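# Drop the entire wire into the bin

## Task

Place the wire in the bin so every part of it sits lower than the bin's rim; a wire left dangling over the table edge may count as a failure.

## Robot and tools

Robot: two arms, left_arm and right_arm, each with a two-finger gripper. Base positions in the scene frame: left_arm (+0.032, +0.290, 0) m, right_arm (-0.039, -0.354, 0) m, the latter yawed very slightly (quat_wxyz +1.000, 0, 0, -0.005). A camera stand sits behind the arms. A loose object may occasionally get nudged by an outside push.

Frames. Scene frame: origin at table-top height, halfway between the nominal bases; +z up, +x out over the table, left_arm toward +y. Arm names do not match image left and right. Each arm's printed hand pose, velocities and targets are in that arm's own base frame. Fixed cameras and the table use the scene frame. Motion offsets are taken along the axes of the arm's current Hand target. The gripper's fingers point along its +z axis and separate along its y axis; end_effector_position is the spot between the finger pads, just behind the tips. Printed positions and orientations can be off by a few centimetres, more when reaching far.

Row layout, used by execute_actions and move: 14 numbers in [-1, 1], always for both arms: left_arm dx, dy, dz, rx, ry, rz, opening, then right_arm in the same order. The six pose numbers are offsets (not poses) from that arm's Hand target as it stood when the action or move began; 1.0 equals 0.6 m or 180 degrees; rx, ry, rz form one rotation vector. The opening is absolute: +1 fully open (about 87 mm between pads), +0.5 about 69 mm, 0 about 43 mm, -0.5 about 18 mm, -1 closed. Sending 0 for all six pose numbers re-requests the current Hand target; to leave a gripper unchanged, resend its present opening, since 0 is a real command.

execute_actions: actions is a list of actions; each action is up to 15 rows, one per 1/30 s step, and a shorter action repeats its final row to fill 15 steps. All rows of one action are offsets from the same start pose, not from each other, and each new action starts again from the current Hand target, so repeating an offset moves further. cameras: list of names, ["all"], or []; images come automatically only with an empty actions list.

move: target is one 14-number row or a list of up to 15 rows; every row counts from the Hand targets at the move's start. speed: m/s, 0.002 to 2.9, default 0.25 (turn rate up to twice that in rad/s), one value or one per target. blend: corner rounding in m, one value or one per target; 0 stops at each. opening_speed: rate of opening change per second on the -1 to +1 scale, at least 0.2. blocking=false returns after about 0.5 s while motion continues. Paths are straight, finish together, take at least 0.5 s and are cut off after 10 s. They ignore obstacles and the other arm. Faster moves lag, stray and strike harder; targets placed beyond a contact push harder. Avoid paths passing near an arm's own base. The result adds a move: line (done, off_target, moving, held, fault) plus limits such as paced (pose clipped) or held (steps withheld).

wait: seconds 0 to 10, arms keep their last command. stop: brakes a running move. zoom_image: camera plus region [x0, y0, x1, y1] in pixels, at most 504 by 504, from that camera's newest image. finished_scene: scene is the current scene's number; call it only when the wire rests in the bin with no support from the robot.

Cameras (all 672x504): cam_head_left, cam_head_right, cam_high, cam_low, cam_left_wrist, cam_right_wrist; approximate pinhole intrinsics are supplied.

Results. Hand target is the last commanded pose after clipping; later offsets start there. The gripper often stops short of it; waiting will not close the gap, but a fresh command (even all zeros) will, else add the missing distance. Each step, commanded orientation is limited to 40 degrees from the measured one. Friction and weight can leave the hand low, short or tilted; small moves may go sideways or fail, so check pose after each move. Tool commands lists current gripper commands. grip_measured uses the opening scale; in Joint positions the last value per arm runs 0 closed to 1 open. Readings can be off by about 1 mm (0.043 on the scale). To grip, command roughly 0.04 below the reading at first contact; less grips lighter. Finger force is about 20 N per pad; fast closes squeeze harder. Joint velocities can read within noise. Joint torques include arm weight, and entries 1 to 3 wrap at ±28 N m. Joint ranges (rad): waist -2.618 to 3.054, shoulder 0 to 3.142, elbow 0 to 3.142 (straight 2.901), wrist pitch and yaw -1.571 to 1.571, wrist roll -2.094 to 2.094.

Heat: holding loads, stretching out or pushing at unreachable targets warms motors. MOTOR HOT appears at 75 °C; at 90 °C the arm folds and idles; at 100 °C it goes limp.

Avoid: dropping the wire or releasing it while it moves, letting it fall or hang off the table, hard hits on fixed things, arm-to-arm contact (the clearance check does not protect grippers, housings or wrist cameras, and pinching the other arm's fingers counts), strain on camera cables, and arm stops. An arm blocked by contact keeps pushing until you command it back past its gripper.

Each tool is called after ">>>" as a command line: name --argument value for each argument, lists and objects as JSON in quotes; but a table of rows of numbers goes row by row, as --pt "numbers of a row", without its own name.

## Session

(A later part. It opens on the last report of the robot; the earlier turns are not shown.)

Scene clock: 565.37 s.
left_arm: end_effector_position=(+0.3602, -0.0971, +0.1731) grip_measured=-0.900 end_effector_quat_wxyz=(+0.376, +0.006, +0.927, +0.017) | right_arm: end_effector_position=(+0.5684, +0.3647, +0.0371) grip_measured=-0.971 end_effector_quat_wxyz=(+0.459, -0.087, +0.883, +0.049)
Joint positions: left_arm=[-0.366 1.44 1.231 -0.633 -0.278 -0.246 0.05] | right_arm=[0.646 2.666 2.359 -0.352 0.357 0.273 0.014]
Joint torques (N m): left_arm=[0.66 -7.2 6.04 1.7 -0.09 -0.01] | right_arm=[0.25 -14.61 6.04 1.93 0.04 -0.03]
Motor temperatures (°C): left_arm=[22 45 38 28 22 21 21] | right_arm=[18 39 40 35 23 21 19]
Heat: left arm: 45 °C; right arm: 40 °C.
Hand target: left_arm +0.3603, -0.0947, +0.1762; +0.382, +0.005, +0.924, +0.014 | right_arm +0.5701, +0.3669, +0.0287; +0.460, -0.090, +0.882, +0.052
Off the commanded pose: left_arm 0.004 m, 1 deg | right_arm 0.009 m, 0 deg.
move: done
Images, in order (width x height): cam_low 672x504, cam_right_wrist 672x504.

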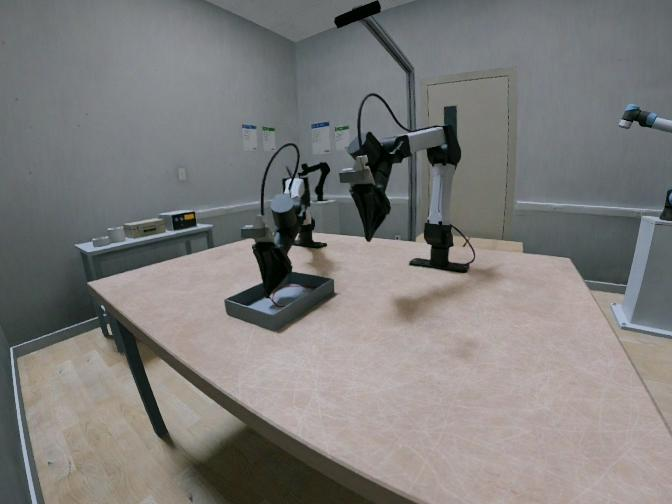

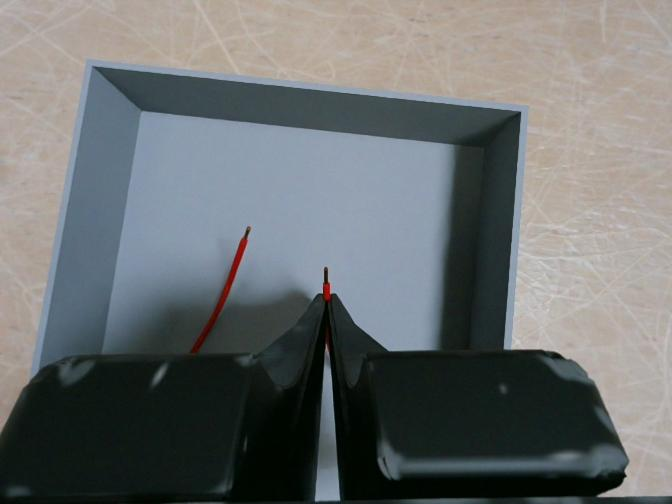

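>>> move --pt "0 0 0 0 0 0 -0.9 0 0 0 0 0 -0.28 -1" --pt "0 0 0 0 0 0 -0.9 0.04 0.005 0 0 0 -0.28 -1" --speed '[0.25,0.1]' --cameras '["cam_right_wrist","cam_low"]'

>>> zoom_image --camera "cam_low" --region '[210, 255, 350, 335]'

Scene clock: 581.57 s.
left_arm: end_effector_position=(+0.3602, -0.0971, +0.1731) grip_measured=-0.900 end_effector_quat_wxyz=(+0.376, +0.006, +0.927, +0.017) | right_arm: end_effector_position=(+0.5653, +0.3629, +0.0125) grip_measured=-0.971 end_effector_quat_wxyz=(+0.448, -0.444, +0.758, -0.164)
Joint positions: left_arm=[-0.366 1.44 1.231 -0.633 -0.278 -0.246 0.05] | right_arm=[0.713 2.714 2.281 -0.212 0.44 -0.57 0.014]
Joint torques (N m): left_arm=[0.66 -7.24 6.04 1.72 -0.11 0] | right_arm=[0.92 -18.07 4.23 1.39 -0.19 0.14]
Heat: left arm: 44 °C; right arm: 43 °C.
Hand target: left_arm +0.3603, -0.0947, +0.1762; +0.382, +0.005, +0.924, +0.014 | right_arm +0.5560, +0.3672, +0.0089; +0.438, -0.457, +0.760, -0.149
Off the commanded pose: left_arm 0.004 m, 1 deg | right_arm 0.011 m, 2 deg.
move: off_target (right_arm)
Images, in order (width x height): cam_low 672x504, cam_right_wrist 672x504.

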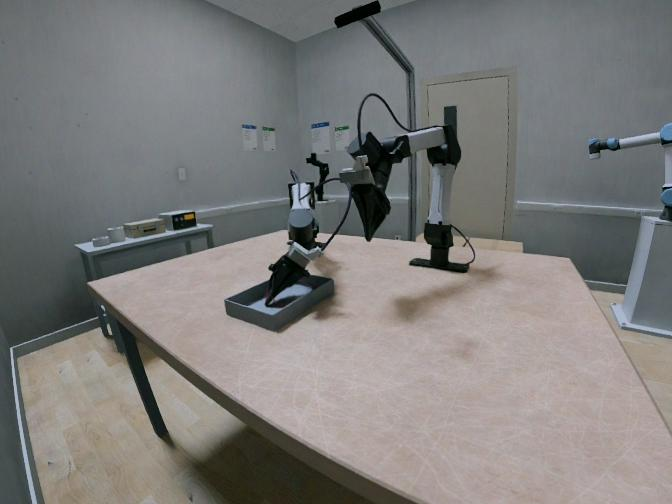

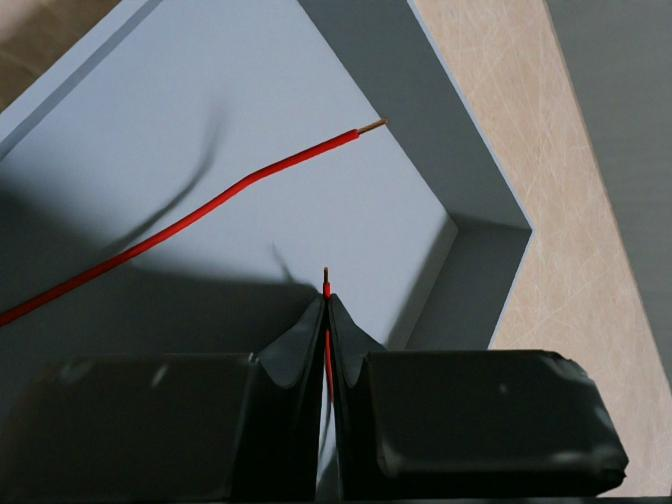

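Scaled by 3.600.

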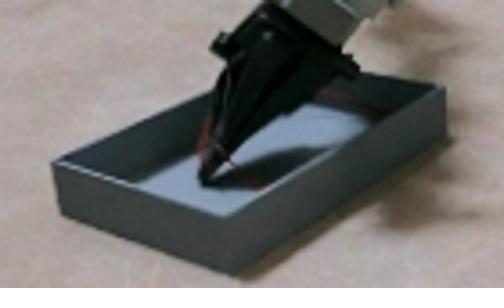

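>>> move --pt "0 0 0 0 0 0 -0.9 0 0 -0.006 0 0 0 -0.84" --pt "0 0 0 0 0 0 -0.9 0 0 -0.2 0 0 0 -0.84" --pt "0 0 0 0 0 0 -0.9 0 0 -0.22 0 0 0.28 -0.5" --speed '[0.05,0.12,0.25]' --blend '[0,0.01,0]' --opening_speed 0.6 --cameras '["cam_right_wrist","cam_low","cam_head_right"]'

>>> zoom_image --camera "cam_low" --region '[210, 255, 350, 335]'

Scene clock: 592.30 s.
left_arm: end_effector_position=(+0.3603, -0.0972, +0.1732) grip_measured=-0.900 end_effector_quat_wxyz=(+0.376, +0.007, +0.927, +0.017) | right_arm: end_effector_position=(+0.4458, +0.3428, +0.0534) grip_measured=-0.500 end_effector_quat_wxyz=(+0.437, -0.106, +0.893, +0.029)
Joint positions: left_arm=[-0.366 1.44 1.231 -0.633 -0.277 -0.246 0.05] | right_arm=[0.769 2.193 1.616 -0.176 0.449 0.335 0.25]
Joint torques (N m): left_arm=[0.59 -7.15 5.86 1.71 -0.12 -0.03] | right_arm=[-0.28 -18.66 5.6 1.72 0.07 0.14]
Motor temperatures (°C): left_arm=[22 43 38 28 22 21 21] | right_arm=[18 50 39 35 23 21 19]
Heat: left arm: 43 °C; right arm: 50 °C.
Hand target: left_arm +0.3604, -0.0947, +0.1762; +0.382, +0.005, +0.924, +0.014 | right_arm +0.4501, +0.3442, +0.0843; +0.460, -0.090, +0.882, +0.052
Off the commanded pose: left_arm 0.004 m, 1 deg | right_arm 0.031 m, 4 deg.
move: off_target (right_arm); target 3's new opening was sent with right_arm's hand 0.031 m and 4 deg from that target
Images, in order (width x height): cam_head_right 672x504, cam_low 672x504, cam_right_wrist 672x504.

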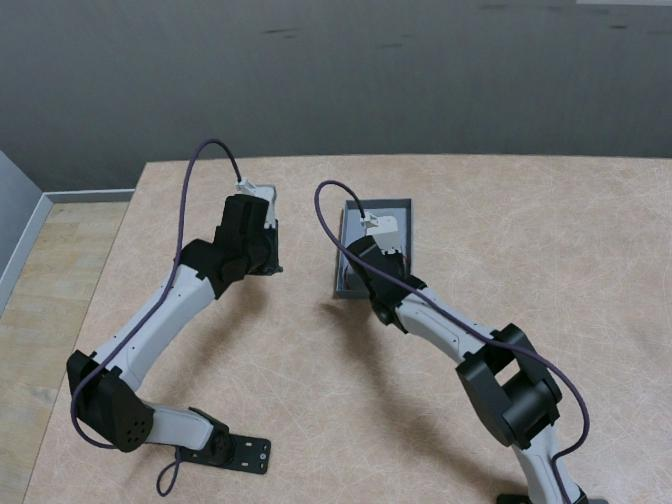

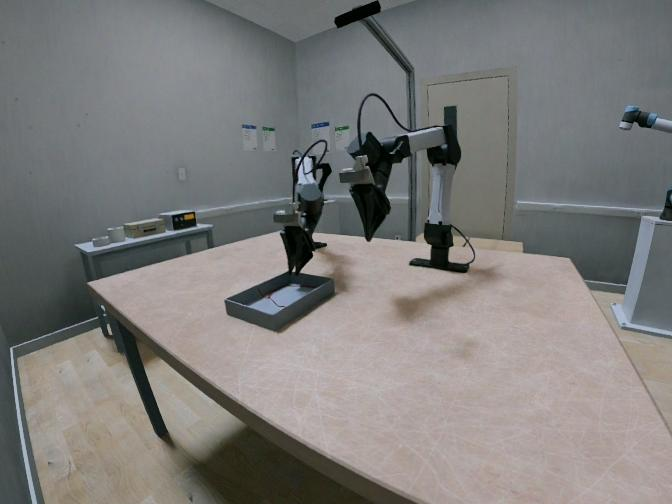

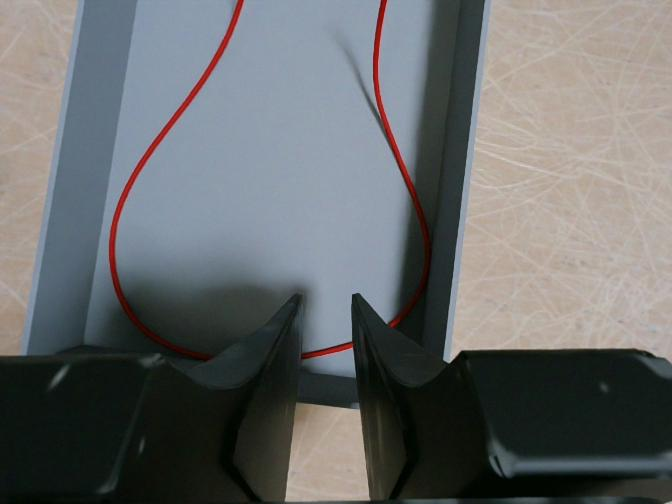

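Scaled by 3.600.

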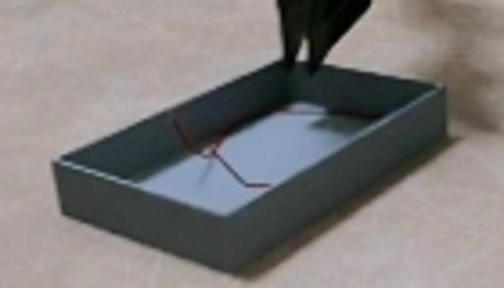

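>>> move --pt "0 0 0 0 0 0 -0.9 -0.167 -0.025 0.1055 0 0 0.36 -1" --pt "0 0 0 0 0 0 -0.9 -0.0305 -0.025 0.2008 0 0 0.36 -1" --speed '[0.2,0.1]' --cameras '["cam_right_wrist","cam_low"]'

>>> zoom_image --camera "cam_low" --region '[210, 255, 350, 335]'

Scene clock: 650.03 s.
left_arm: end_effector_position=(+0.3603, -0.0972, +0.1732) grip_measured=-0.900 end_effector_quat_wxyz=(+0.376, +0.007, +0.927, +0.017) | right_arm: end_effector_position=(+0.5565, +0.3528, +0.0324) grip_measured=-1.000 end_effector_quat_wxyz=(+0.359, +0.392, +0.798, +0.284)
Joint positions: left_arm=[-0.366 1.44 1.231 -0.633 -0.277 -0.246 0.05] | right_arm=[0.585 2.464 1.88 -0.071 0.301 1.35 0]
Joint torques (N m): left_arm=[0.61 -7.23 5.93 1.68 -0.11 0] | right_arm=[-0.08 -13.82 6.08 1.86 0.09 0.07]
Motor temperatures (°C): left_arm=[22 41 38 29 22 21 21] | right_arm=[18 66 40 36 23 21 19]
Heat: left arm: 41 °C; right arm: 66 °C.
Hand target: left_arm +0.3604, -0.0947, +0.1762; +0.382, +0.005, +0.924, +0.014 | right_arm +0.5601, +0.3526, +0.0304; +0.360, +0.397, +0.793, +0.291
Off the commanded pose: left_arm 0.004 m, 1 deg | right_arm 0.004 m, 1 deg.
move: done
Images, in order (width x height): cam_low 672x504, cam_right_wrist 672x504.

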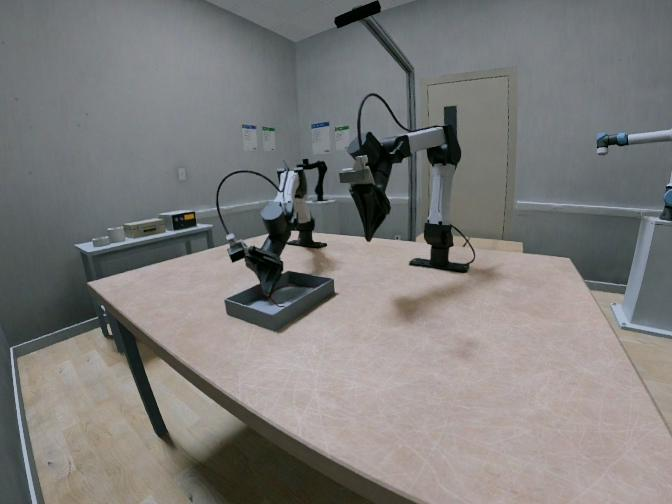

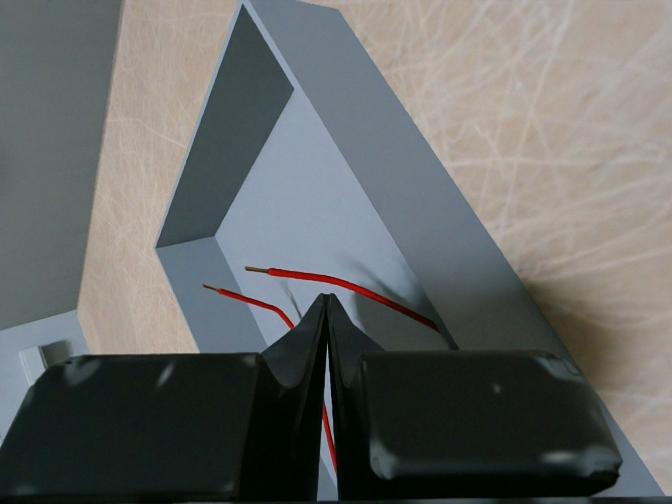

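Scaled by 3.600.

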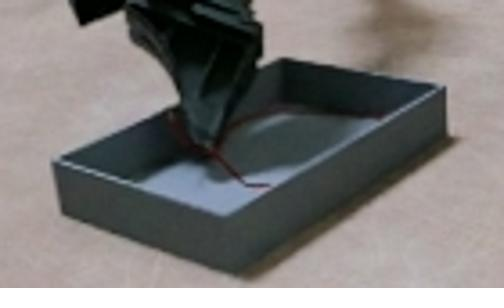

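>>> move --pt "0 0 0 0 0 0 -0.9 -0.0437 0.0323 -0.0195 0 0 0 -1" --pt "0 0 0 0 0 0 -0.9 -0.0108 -0.0398 0.0358 0 0 0 -1" --speed '[0.15,0.08]' --cameras '["cam_right_wrist","cam_low"]'

>>> zoom_image --camera "cam_low" --region '[210, 255, 350, 335]'

Scene clock: 662.90 s.
left_arm: end_effector_position=(+0.3603, -0.0972, +0.1732) grip_measured=-0.900 end_effector_quat_wxyz=(+0.376, +0.007, +0.927, +0.017) | right_arm: end_effector_position=(+0.5716, +0.3436, +0.0209) grip_measured=-1.000 end_effector_quat_wxyz=(+0.364, +0.398, +0.786, +0.302)
Joint positions: left_arm=[-0.366 1.44 1.231 -0.633 -0.277 -0.246 0.05] | right_arm=[0.553 2.5 1.863 0.026 0.272 1.348 0]
Joint torques (N m): left_arm=[0.7 -7.25 5.97 1.72 -0.11 -0.01] | right_arm=[-0.17 -12.67 5.04 1.75 0.09 -0.12]
Motor temperatures (°C): left_arm=[22 41 38 29 22 21 21] | right_arm=[18 60 40 36 23 21 19]
Heat: left arm: 41 °C; right arm: 60 °C.
Hand target: left_arm +0.3604, -0.0947, +0.1762; +0.382, +0.005, +0.924, +0.014 | right_arm +0.5700, +0.3385, +0.0024; +0.360, +0.397, +0.793, +0.290
Off the commanded pose: left_arm 0.004 m, 1 deg | right_arm 0.019 m, 2 deg.
move: off_target (right_arm)
Images, in order (width x height): cam_low 672x504, cam_right_wrist 672x504.

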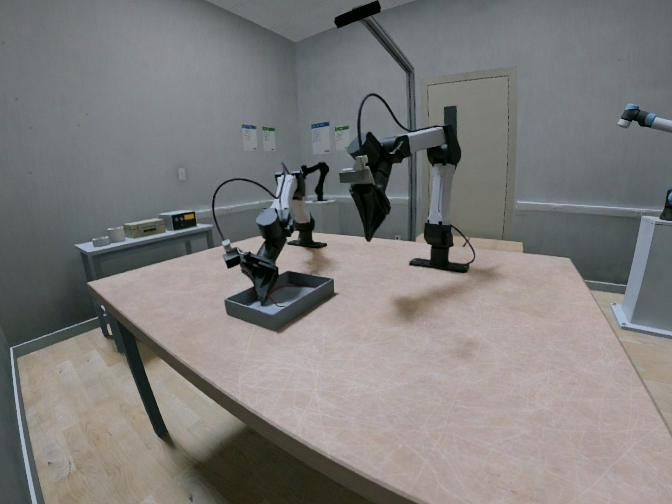

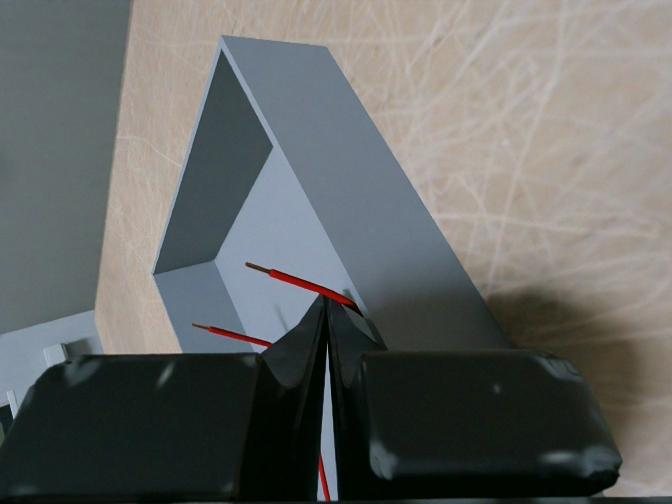

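Scaled by 3.600.

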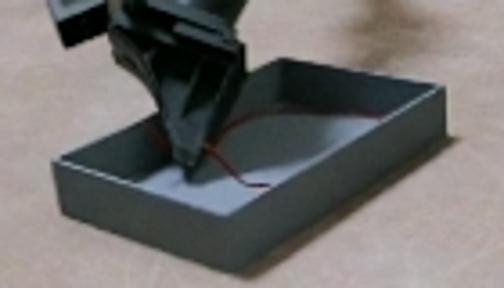

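>>> move --pt "0 0 0 0 0 0 -0.5 -0.0073 0.1207 -0.13 0 0 0 -1" --pt "0 0 0 0 0 0 -0.5 -0.276 -0.199 -0.563 0 0 -0.36 -0.5" --pt "-0.04 -0.325 0.1013 0 0.139 0 -0.5 -0.276 -0.199 -0.563 0 0 -0.36 -0.5" --speed '[0.15,0.3,0.3]' --blend '[0.03,0.05,0]' --cameras '["cam_left_wrist","cam_low","cam_head_right"]'

>>> zoom_image --camera "cam_low" --region '[210, 255, 350, 335]'

Scene clock: 776.70 s.
left_arm: end_effector_position=(+0.4213, -0.2877, +0.1469) grip_measured=-0.500 end_effector_quat_wxyz=(+0.213, +0.005, +0.977, -0.008) | right_arm: end_effector_position=(+0.3212, +0.0806, +0.1627) grip_measured=-0.500 end_effector_quat_wxyz=(+0.458, -0.087, +0.883, +0.051)
Joint positions: left_arm=[-0.636 2.542 2.846 -1.513 -0.235 -0.582 0.25] | right_arm=[0.264 1.095 0.824 -0.343 0.044 0.045 0.25]
Joint torques (N m): left_arm=[-0.23 -11.74 7.25 0.87 -0.12 -0.13] | right_arm=[-0.31 -4.63 5.94 1.71 -0.08 -0.07]
Motor temperatures (°C): left_arm=[22 40 38 30 22 21 21] | right_arm=[18 51 38 36 23 21 19]
Heat: left arm: 40 °C; right arm: 51 °C.
Hand target: left_arm +0.4204, -0.2888, +0.1442; +0.173, +0.002, +0.985, +0.015 | right_arm +0.3195, +0.0791, +0.1628; +0.460, -0.090, +0.882, +0.052
Off the commanded pose: left_arm 0.003 m, 5 deg | right_arm 0.002 m, 0 deg.
elbow stopped short (left arm): the move would have taken joint 3 (elbow) straighter than the controller allows.
move: off_target (left_arm); blend cut to 0 m at target 1, 0 m at target 2
Images, in order (width x height): cam_head_right 672x504, cam_low 672x504, cam_left_wrist 672x504.

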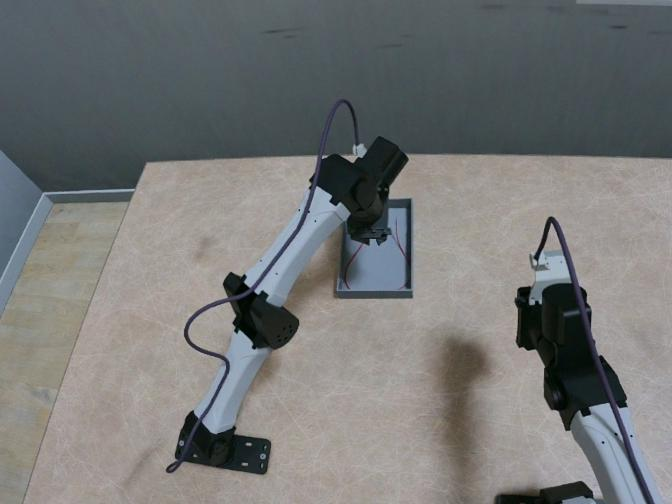

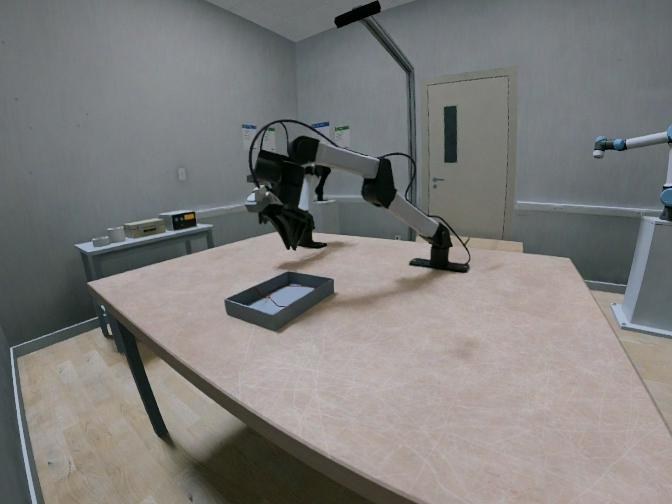

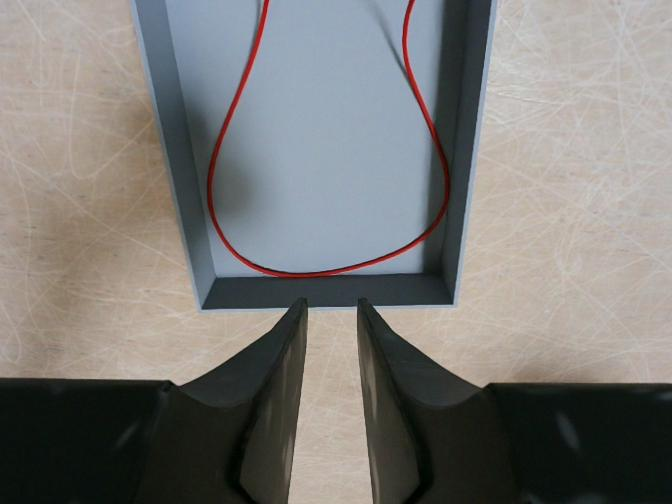

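Scaled by 3.600.

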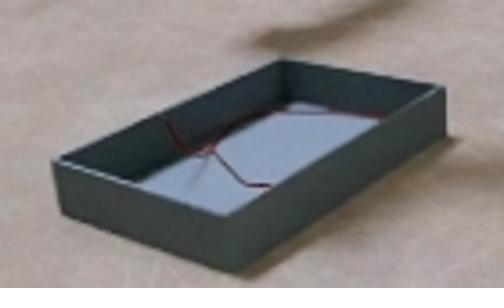

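>>> move --pt "0.077 0.325 -0.081 0 -0.139 0 -0.7 0 0 0 0 0 0 -0.5" --pt "0.077 0.325 -0.081 0 -0.139 0 -0.7 -0.138 0.3645 0.2848 0 0 0 -0.4" --speed 0.35 --blend '[0.08,0]' --cameras '["cam_right_wrist","cam_high"]'

Scene clock: 867.07 s.
left_arm: end_effector_position=(+0.3606, -0.0972, +0.1769) grip_measured=-0.700 end_effector_quat_wxyz=(+0.376, +0.006, +0.927, +0.017) | right_arm: end_effector_position=(+0.4500, +0.3272, +0.1245) grip_measured=-0.400 end_effector_quat_wxyz=(+0.448, -0.101, +0.887, +0.046)
Joint positions: left_arm=[-0.366 1.442 1.248 -0.648 -0.278 -0.246 0.15] | right_arm=[0.733 2.069 1.69 -0.324 0.409 0.314 0.3]
Joint torques (N m): left_arm=[0.59 -7.42 5.87 1.69 -0.09 -0.01] | right_arm=[0.28 -11.03 10.35 1.58 0.2 0.13]
Motor temperatures (°C): left_arm=[22 45 39 26 22 21 21] | right_arm=[18 38 39 36 23 21 19]
Heat: left arm: 45 °C; right arm: 39 °C.
Hand target: left_arm +0.3603, -0.0947, +0.1799; +0.382, +0.005, +0.924, +0.014 | right_arm +0.4577, +0.3321, +0.1351; +0.460, -0.090, +0.882, +0.052
Off the commanded pose: left_arm 0.004 m, 1 deg | right_arm 0.014 m, 2 deg.
move: off_target (right_arm); target 2's new opening was sent with right_arm's hand 0.014 m and 2 deg from that target
Images, in order (width x height): cam_high 672x504, cam_right_wrist 672x504.

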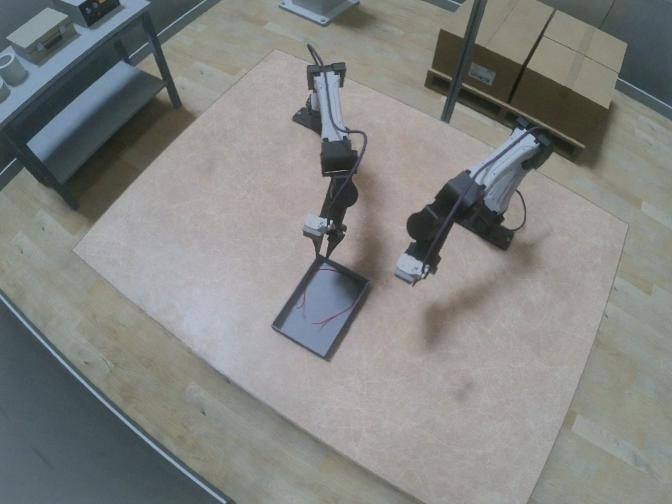

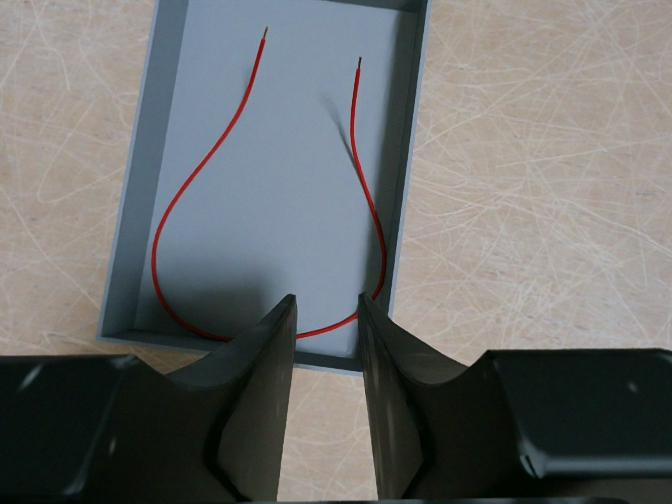

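>>> move --pt "0 0 0 0 0 0 -0.7 -0.0345 -0.0227 0.2037 0 0 0 -0.4" --pt "0 0 0 0 0 0 -0.7 0.0338 -0.0227 0.2513 0 0 0 -0.4" --pt "0 0 0 0 0 0 -0.7 0.0338 -0.0227 0.2513 0 0 0 -1" --speed '[0.25,0.1,0.1]' --blend '[0.01,0,0]' --opening_speed 1.5 --cameras '["cam_right_wrist","cam_low"]'

>>> zoom_image --camera "cam_low" --region '[210, 255, 350, 335]'

Scene clock: 880.30 s.
left_arm: end_effector_position=(+0.3606, -0.0972, +0.1769) grip_measured=-0.700 end_effector_quat_wxyz=(+0.376, +0.006, +0.927, +0.017) | right_arm: end_effector_position=(+0.5694, +0.3384, +0.0381) grip_measured=-0.971 end_effector_quat_wxyz=(+0.457, -0.084, +0.884, +0.048)
Joint positions: left_arm=[-0.366 1.442 1.248 -0.648 -0.278 -0.246 0.15] | right_arm=[0.607 2.576 2.19 -0.271 0.33 0.254 0.014]
Joint torques (N m): left_arm=[0.51 -7.25 5.94 1.68 -0.11 -0.02] | right_arm=[0.61 -14.39 6.2 1.94 0.02 -0.07]
Heat: left arm: 43 °C; right arm: 42 °C.
Hand target: left_arm +0.3603, -0.0947, +0.1799; +0.382, +0.005, +0.924, +0.014 | right_arm +0.5703, +0.3428, +0.0323; +0.460, -0.090, +0.882, +0.052
Off the commanded pose: left_arm 0.004 m, 1 deg | right_arm 0.007 m, 1 deg.
move: done
Images, in order (width x height): cam_low 672x504, cam_right_wrist 672x504.

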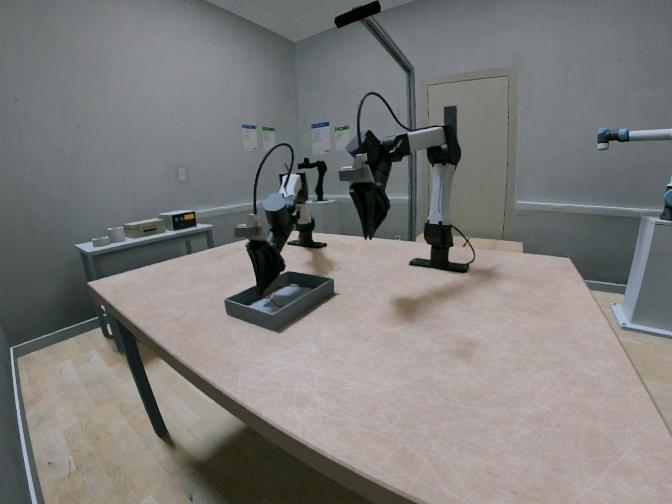

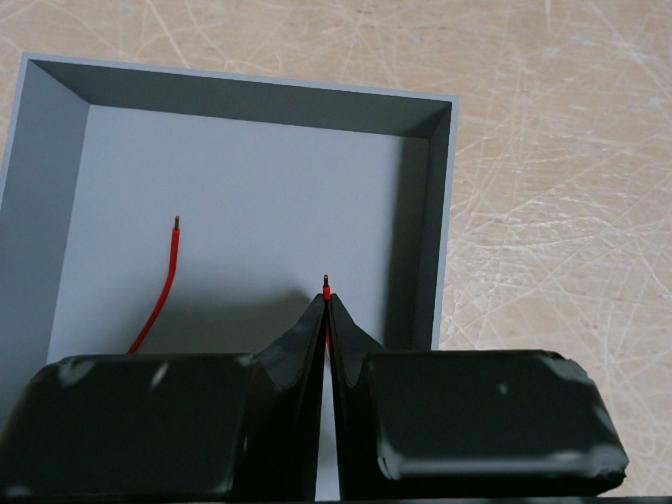

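Scaled by 3.600.

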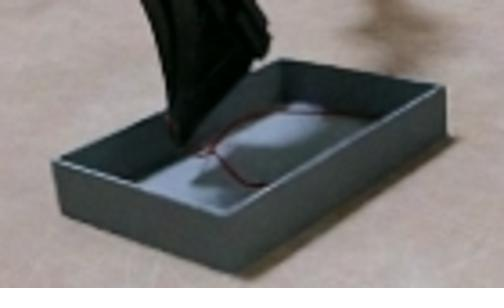

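>>> move --pt "0 0 0 0 0 0 -0.7 -0.131 -0.011 -0.156 0 -0.111 0 -1" --pt "0 0 0 0 0 0 -0.7 -0.249 -0.039 -0.371 0 -0.333 0 -1" --speed '[0.2,0.3]' --blend '[0.03,0]' --cameras '["cam_right_wrist","cam_low","cam_high","cam_head_right"]'

>>> zoom_image --camera "cam_low" --region '[200, 155, 360, 335]'

Scene clock: 890.77 s.
left_arm: end_effector_position=(+0.3606, -0.0972, +0.1769) grip_measured=-0.700 end_effector_quat_wxyz=(+0.376, +0.006, +0.927, +0.017) | right_arm: end_effector_position=(+0.4890, +0.2983, +0.2562) grip_measured=-0.971 end_effector_quat_wxyz=(+0.824, -0.059, +0.558, +0.077)
Joint positions: left_arm=[-0.366 1.442 1.248 -0.648 -0.278 -0.246 0.15] | right_arm=[0.698 2.041 1.165 1.304 0.461 -0.212 0.014]
Joint torques (N m): left_arm=[0.64 -7.41 5.89 1.69 -0.1 -0.03] | right_arm=[0.9 -14.46 5.12 1.75 -0.18 -0.04]
Motor temperatures (°C): left_arm=[22 42 38 27 22 21 21] | right_arm=[18 46 40 37 23 21 19]
Heat: left arm: 42 °C; right arm: 46 °C.
Hand target: left_arm +0.3603, -0.0947, +0.1799; +0.382, +0.005, +0.924, +0.014 | right_arm +0.4803, +0.2976, +0.2817; +0.839, -0.052, +0.534, +0.090
Off the commanded pose: left_arm 0.004 m, 1 deg | right_arm 0.027 m, 4 deg.
move: off_target (right_arm)
Images, in order (width x height): cam_head_right 672x504, cam_high 672x504, cam_low 672x504, cam_right_wrist 672x504.

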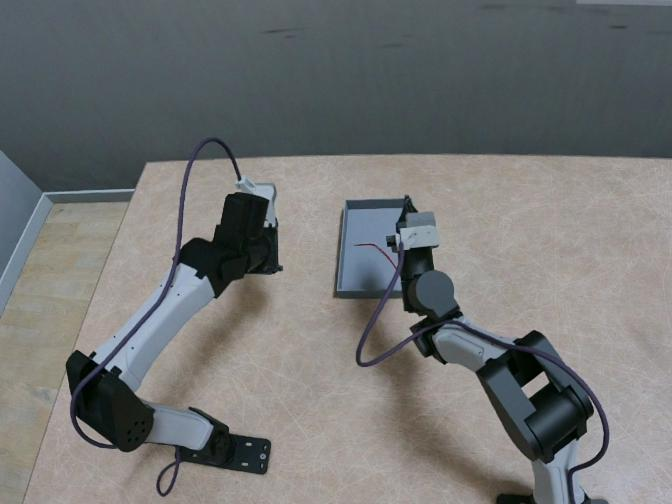

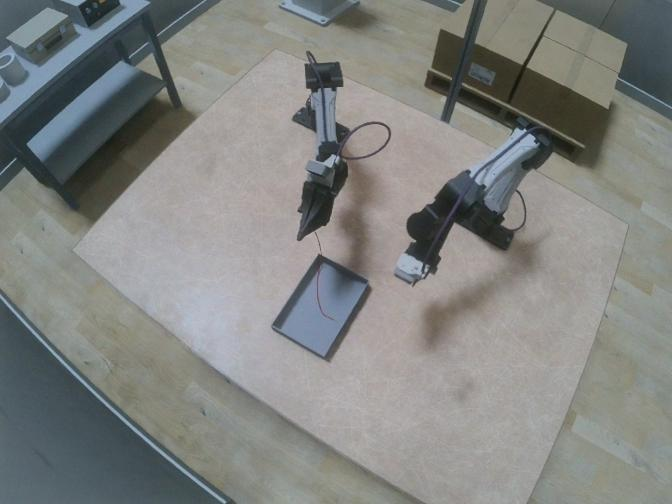

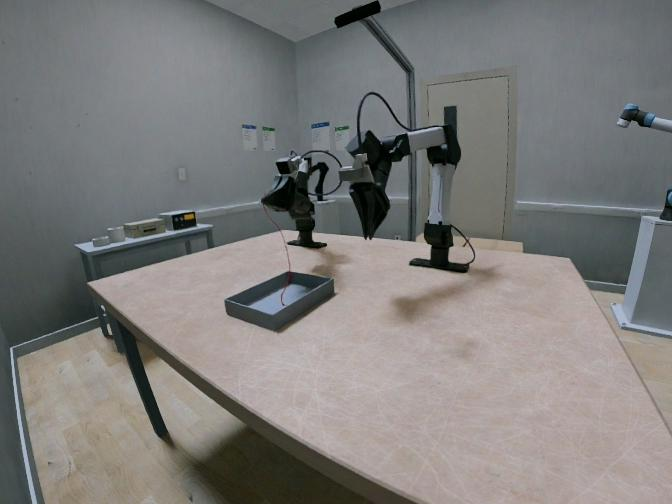

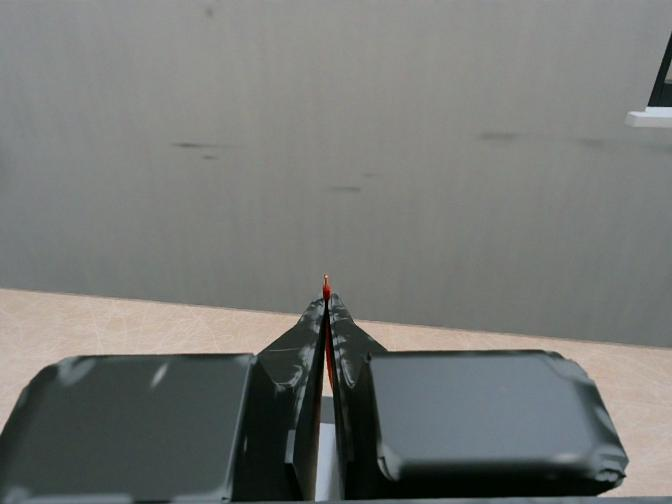

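Scaled by 2.800.

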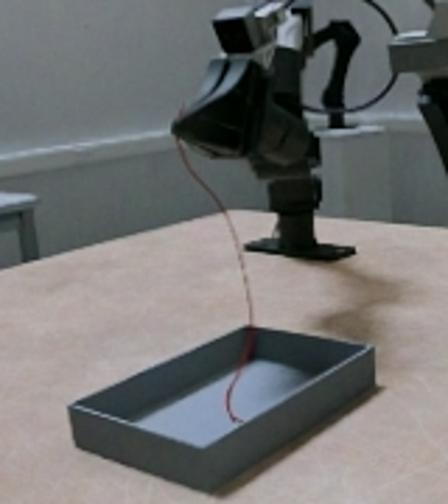

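>>> move --pt "0 0 0 0 0 0 -0.7 0.0317 0.0963 -0.0108 0 0.194 0 -1" --pt "0 0 0 0 0 0 -0.7 0.2995 0.0703 -0.0292 0 0.278 0 -1" --pt "0 0 0 0 0 0 -0.7 0.474 0.0517 -0.0493 0 0.333 0 -1" --speed '[0.25,0.2,0.12]' --blend '[0.02,0.02,0]' --cameras '["cam_right_wrist","cam_low"]'

>>> zoom_image --camera "cam_low" --region '[210, 255, 350, 335]'

Scene clock: 912.53 s.
left_arm: end_effector_position=(+0.3606, -0.0972, +0.1769) grip_measured=-0.700 end_effector_quat_wxyz=(+0.376, +0.006, +0.927, +0.017) | right_arm: end_effector_position=(+0.5611, +0.3497, +0.0147) grip_measured=-0.971 end_effector_quat_wxyz=(+0.464, -0.095, +0.880, +0.048)
Joint positions: left_arm=[-0.366 1.442 1.248 -0.648 -0.278 -0.246 0.15] | right_arm=[0.633 2.587 2.108 -0.165 0.345 0.244 0.014]
Joint torques (N m): left_arm=[0.61 -7.32 5.78 1.71 -0.11 -0.03] | right_arm=[-0.29 -13.53 9.81 1.44 -0.02 0.14]
Motor temperatures (°C): left_arm=[22 41 38 27 22 21 21] | right_arm=[18 51 39 37 23 21 20]
Heat: left arm: 41 °C; right arm: 51 °C.
Hand target: left_arm +0.3603, -0.0947, +0.1799; +0.382, +0.005, +0.924, +0.014 | right_arm +0.5651, +0.3498, +0.0121; +0.460, -0.090, +0.882, +0.052
Off the commanded pose: left_arm 0.004 m, 1 deg | right_arm 0.005 m, 1 deg.
move: done
Images, in order (width x height): cam_low 672x504, cam_right_wrist 672x504.

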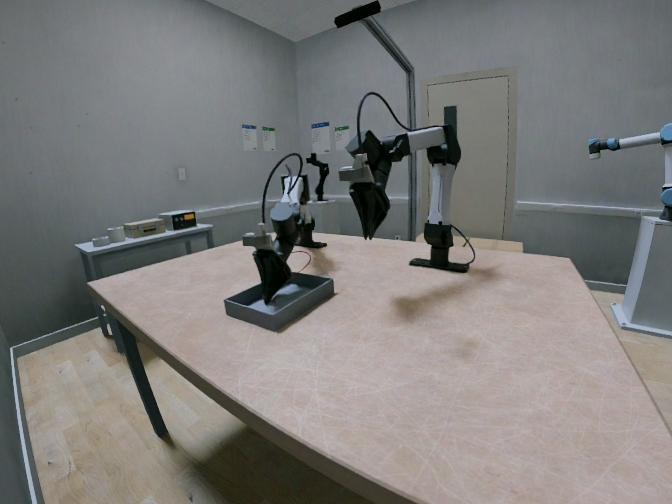

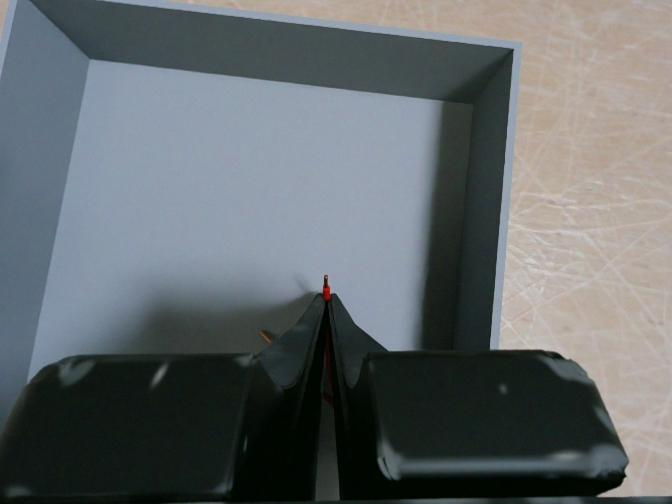

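Scaled by 3.600.

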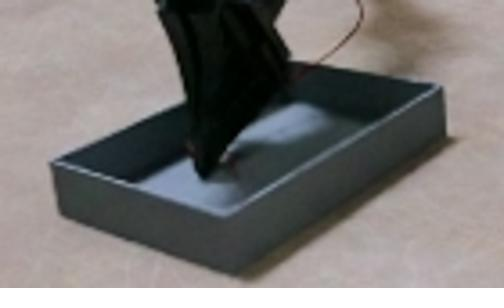

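>>> wait --seconds 0 --cameras '["cam_head_left","cam_head_right","cam_high","cam_low","cam_left_wrist"]'

>>> zoom_image --camera "cam_high" --region '[240, 190, 400, 370]'

>>> zoom_image --camera "cam_low" --region '[210, 225, 350, 335]'

Scene clock: 916.20 s.
left_arm: end_effector_position=(+0.3606, -0.0972, +0.1769) grip_measured=-0.700 end_effector_quat_wxyz=(+0.376, +0.006, +0.927, +0.017) | right_arm: end_effector_position=(+0.5610, +0.3497, +0.0147) grip_measured=-0.971 end_effector_quat_wxyz=(+0.464, -0.095, +0.880, +0.048)
Joint positions: left_arm=[-0.366 1.442 1.248 -0.648 -0.278 -0.246 0.15] | right_arm=[0.633 2.587 2.108 -0.165 0.344 0.244 0.014]
Joint torques (N m): left_arm=[0.62 -7.43 5.87 1.72 -0.1 -0.01] | right_arm=[-0.28 -13.52 9.8 1.45 -0.01 0.13]
Heat: left arm: 41 °C; right arm: 51 °C.
Hand target: left_arm +0.3603, -0.0947, +0.1799; +0.382, +0.005, +0.924, +0.014 | right_arm +0.5651, +0.3498, +0.0121; +0.460, -0.090, +0.882, +0.052
Tool commands: left_gripper/opening=-0.7 right_gripper/opening=-1.0
Off the commanded pose: left_arm 0.004 m, 1 deg | right_arm 0.005 m, 1 deg.
Images, in order (width x height): cam_head_left 672x504, cam_head_right 672x504, cam_high 672x504, cam_low 672x504, cam_left_wrist 672x504.

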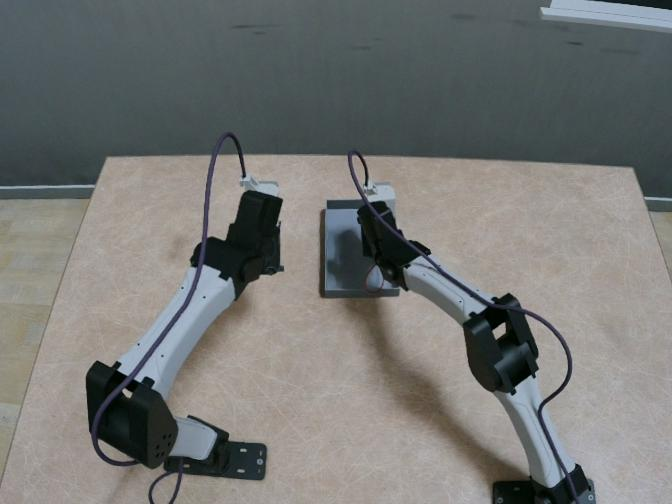

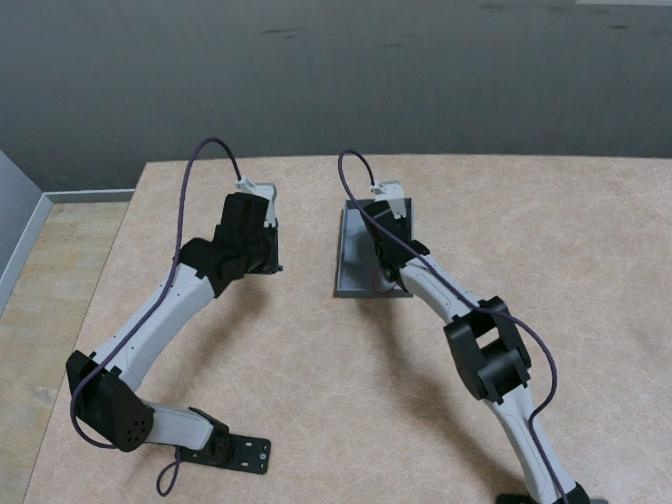

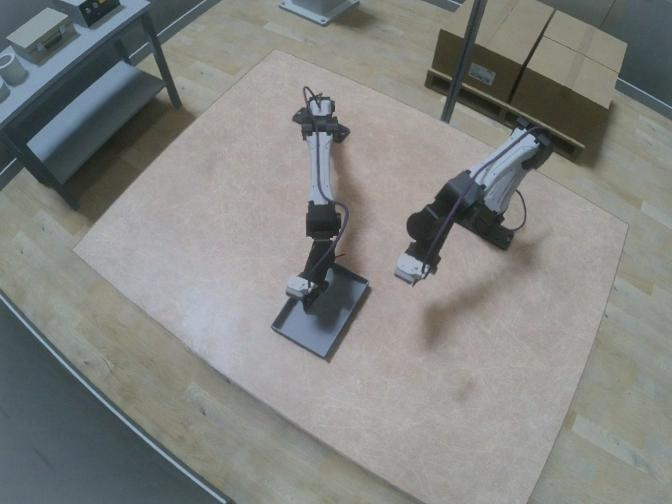

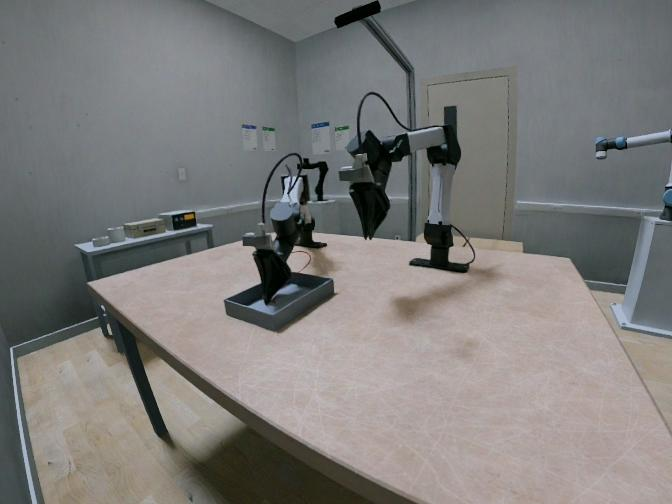

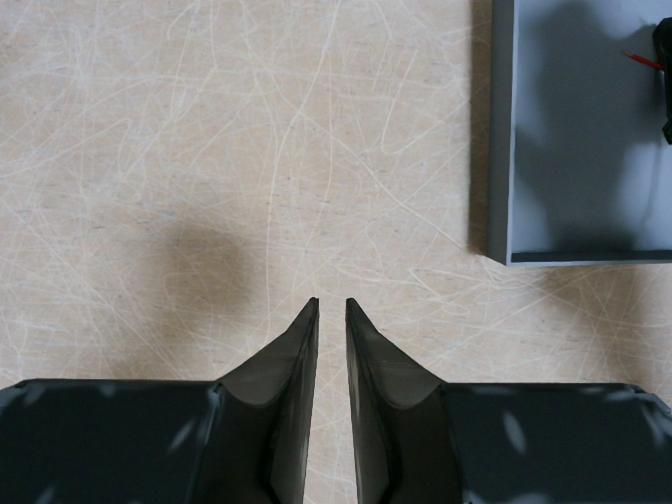

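Scaled by 2.800.

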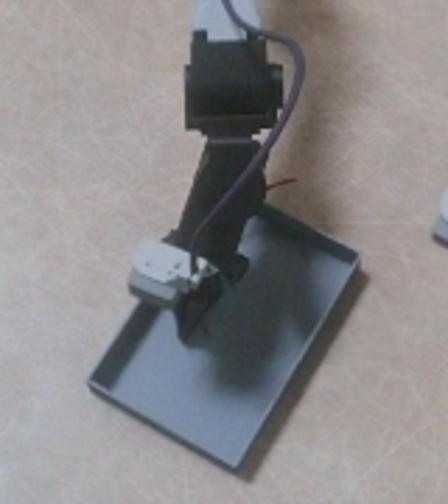

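Scaled by 3.600.

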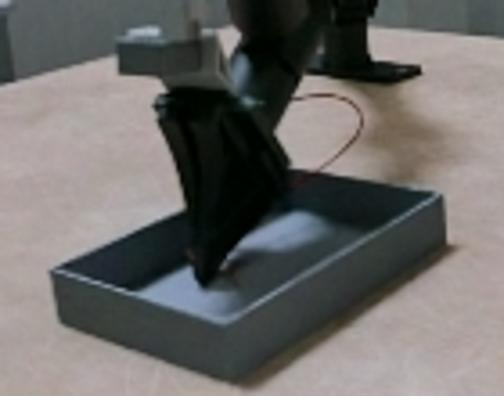

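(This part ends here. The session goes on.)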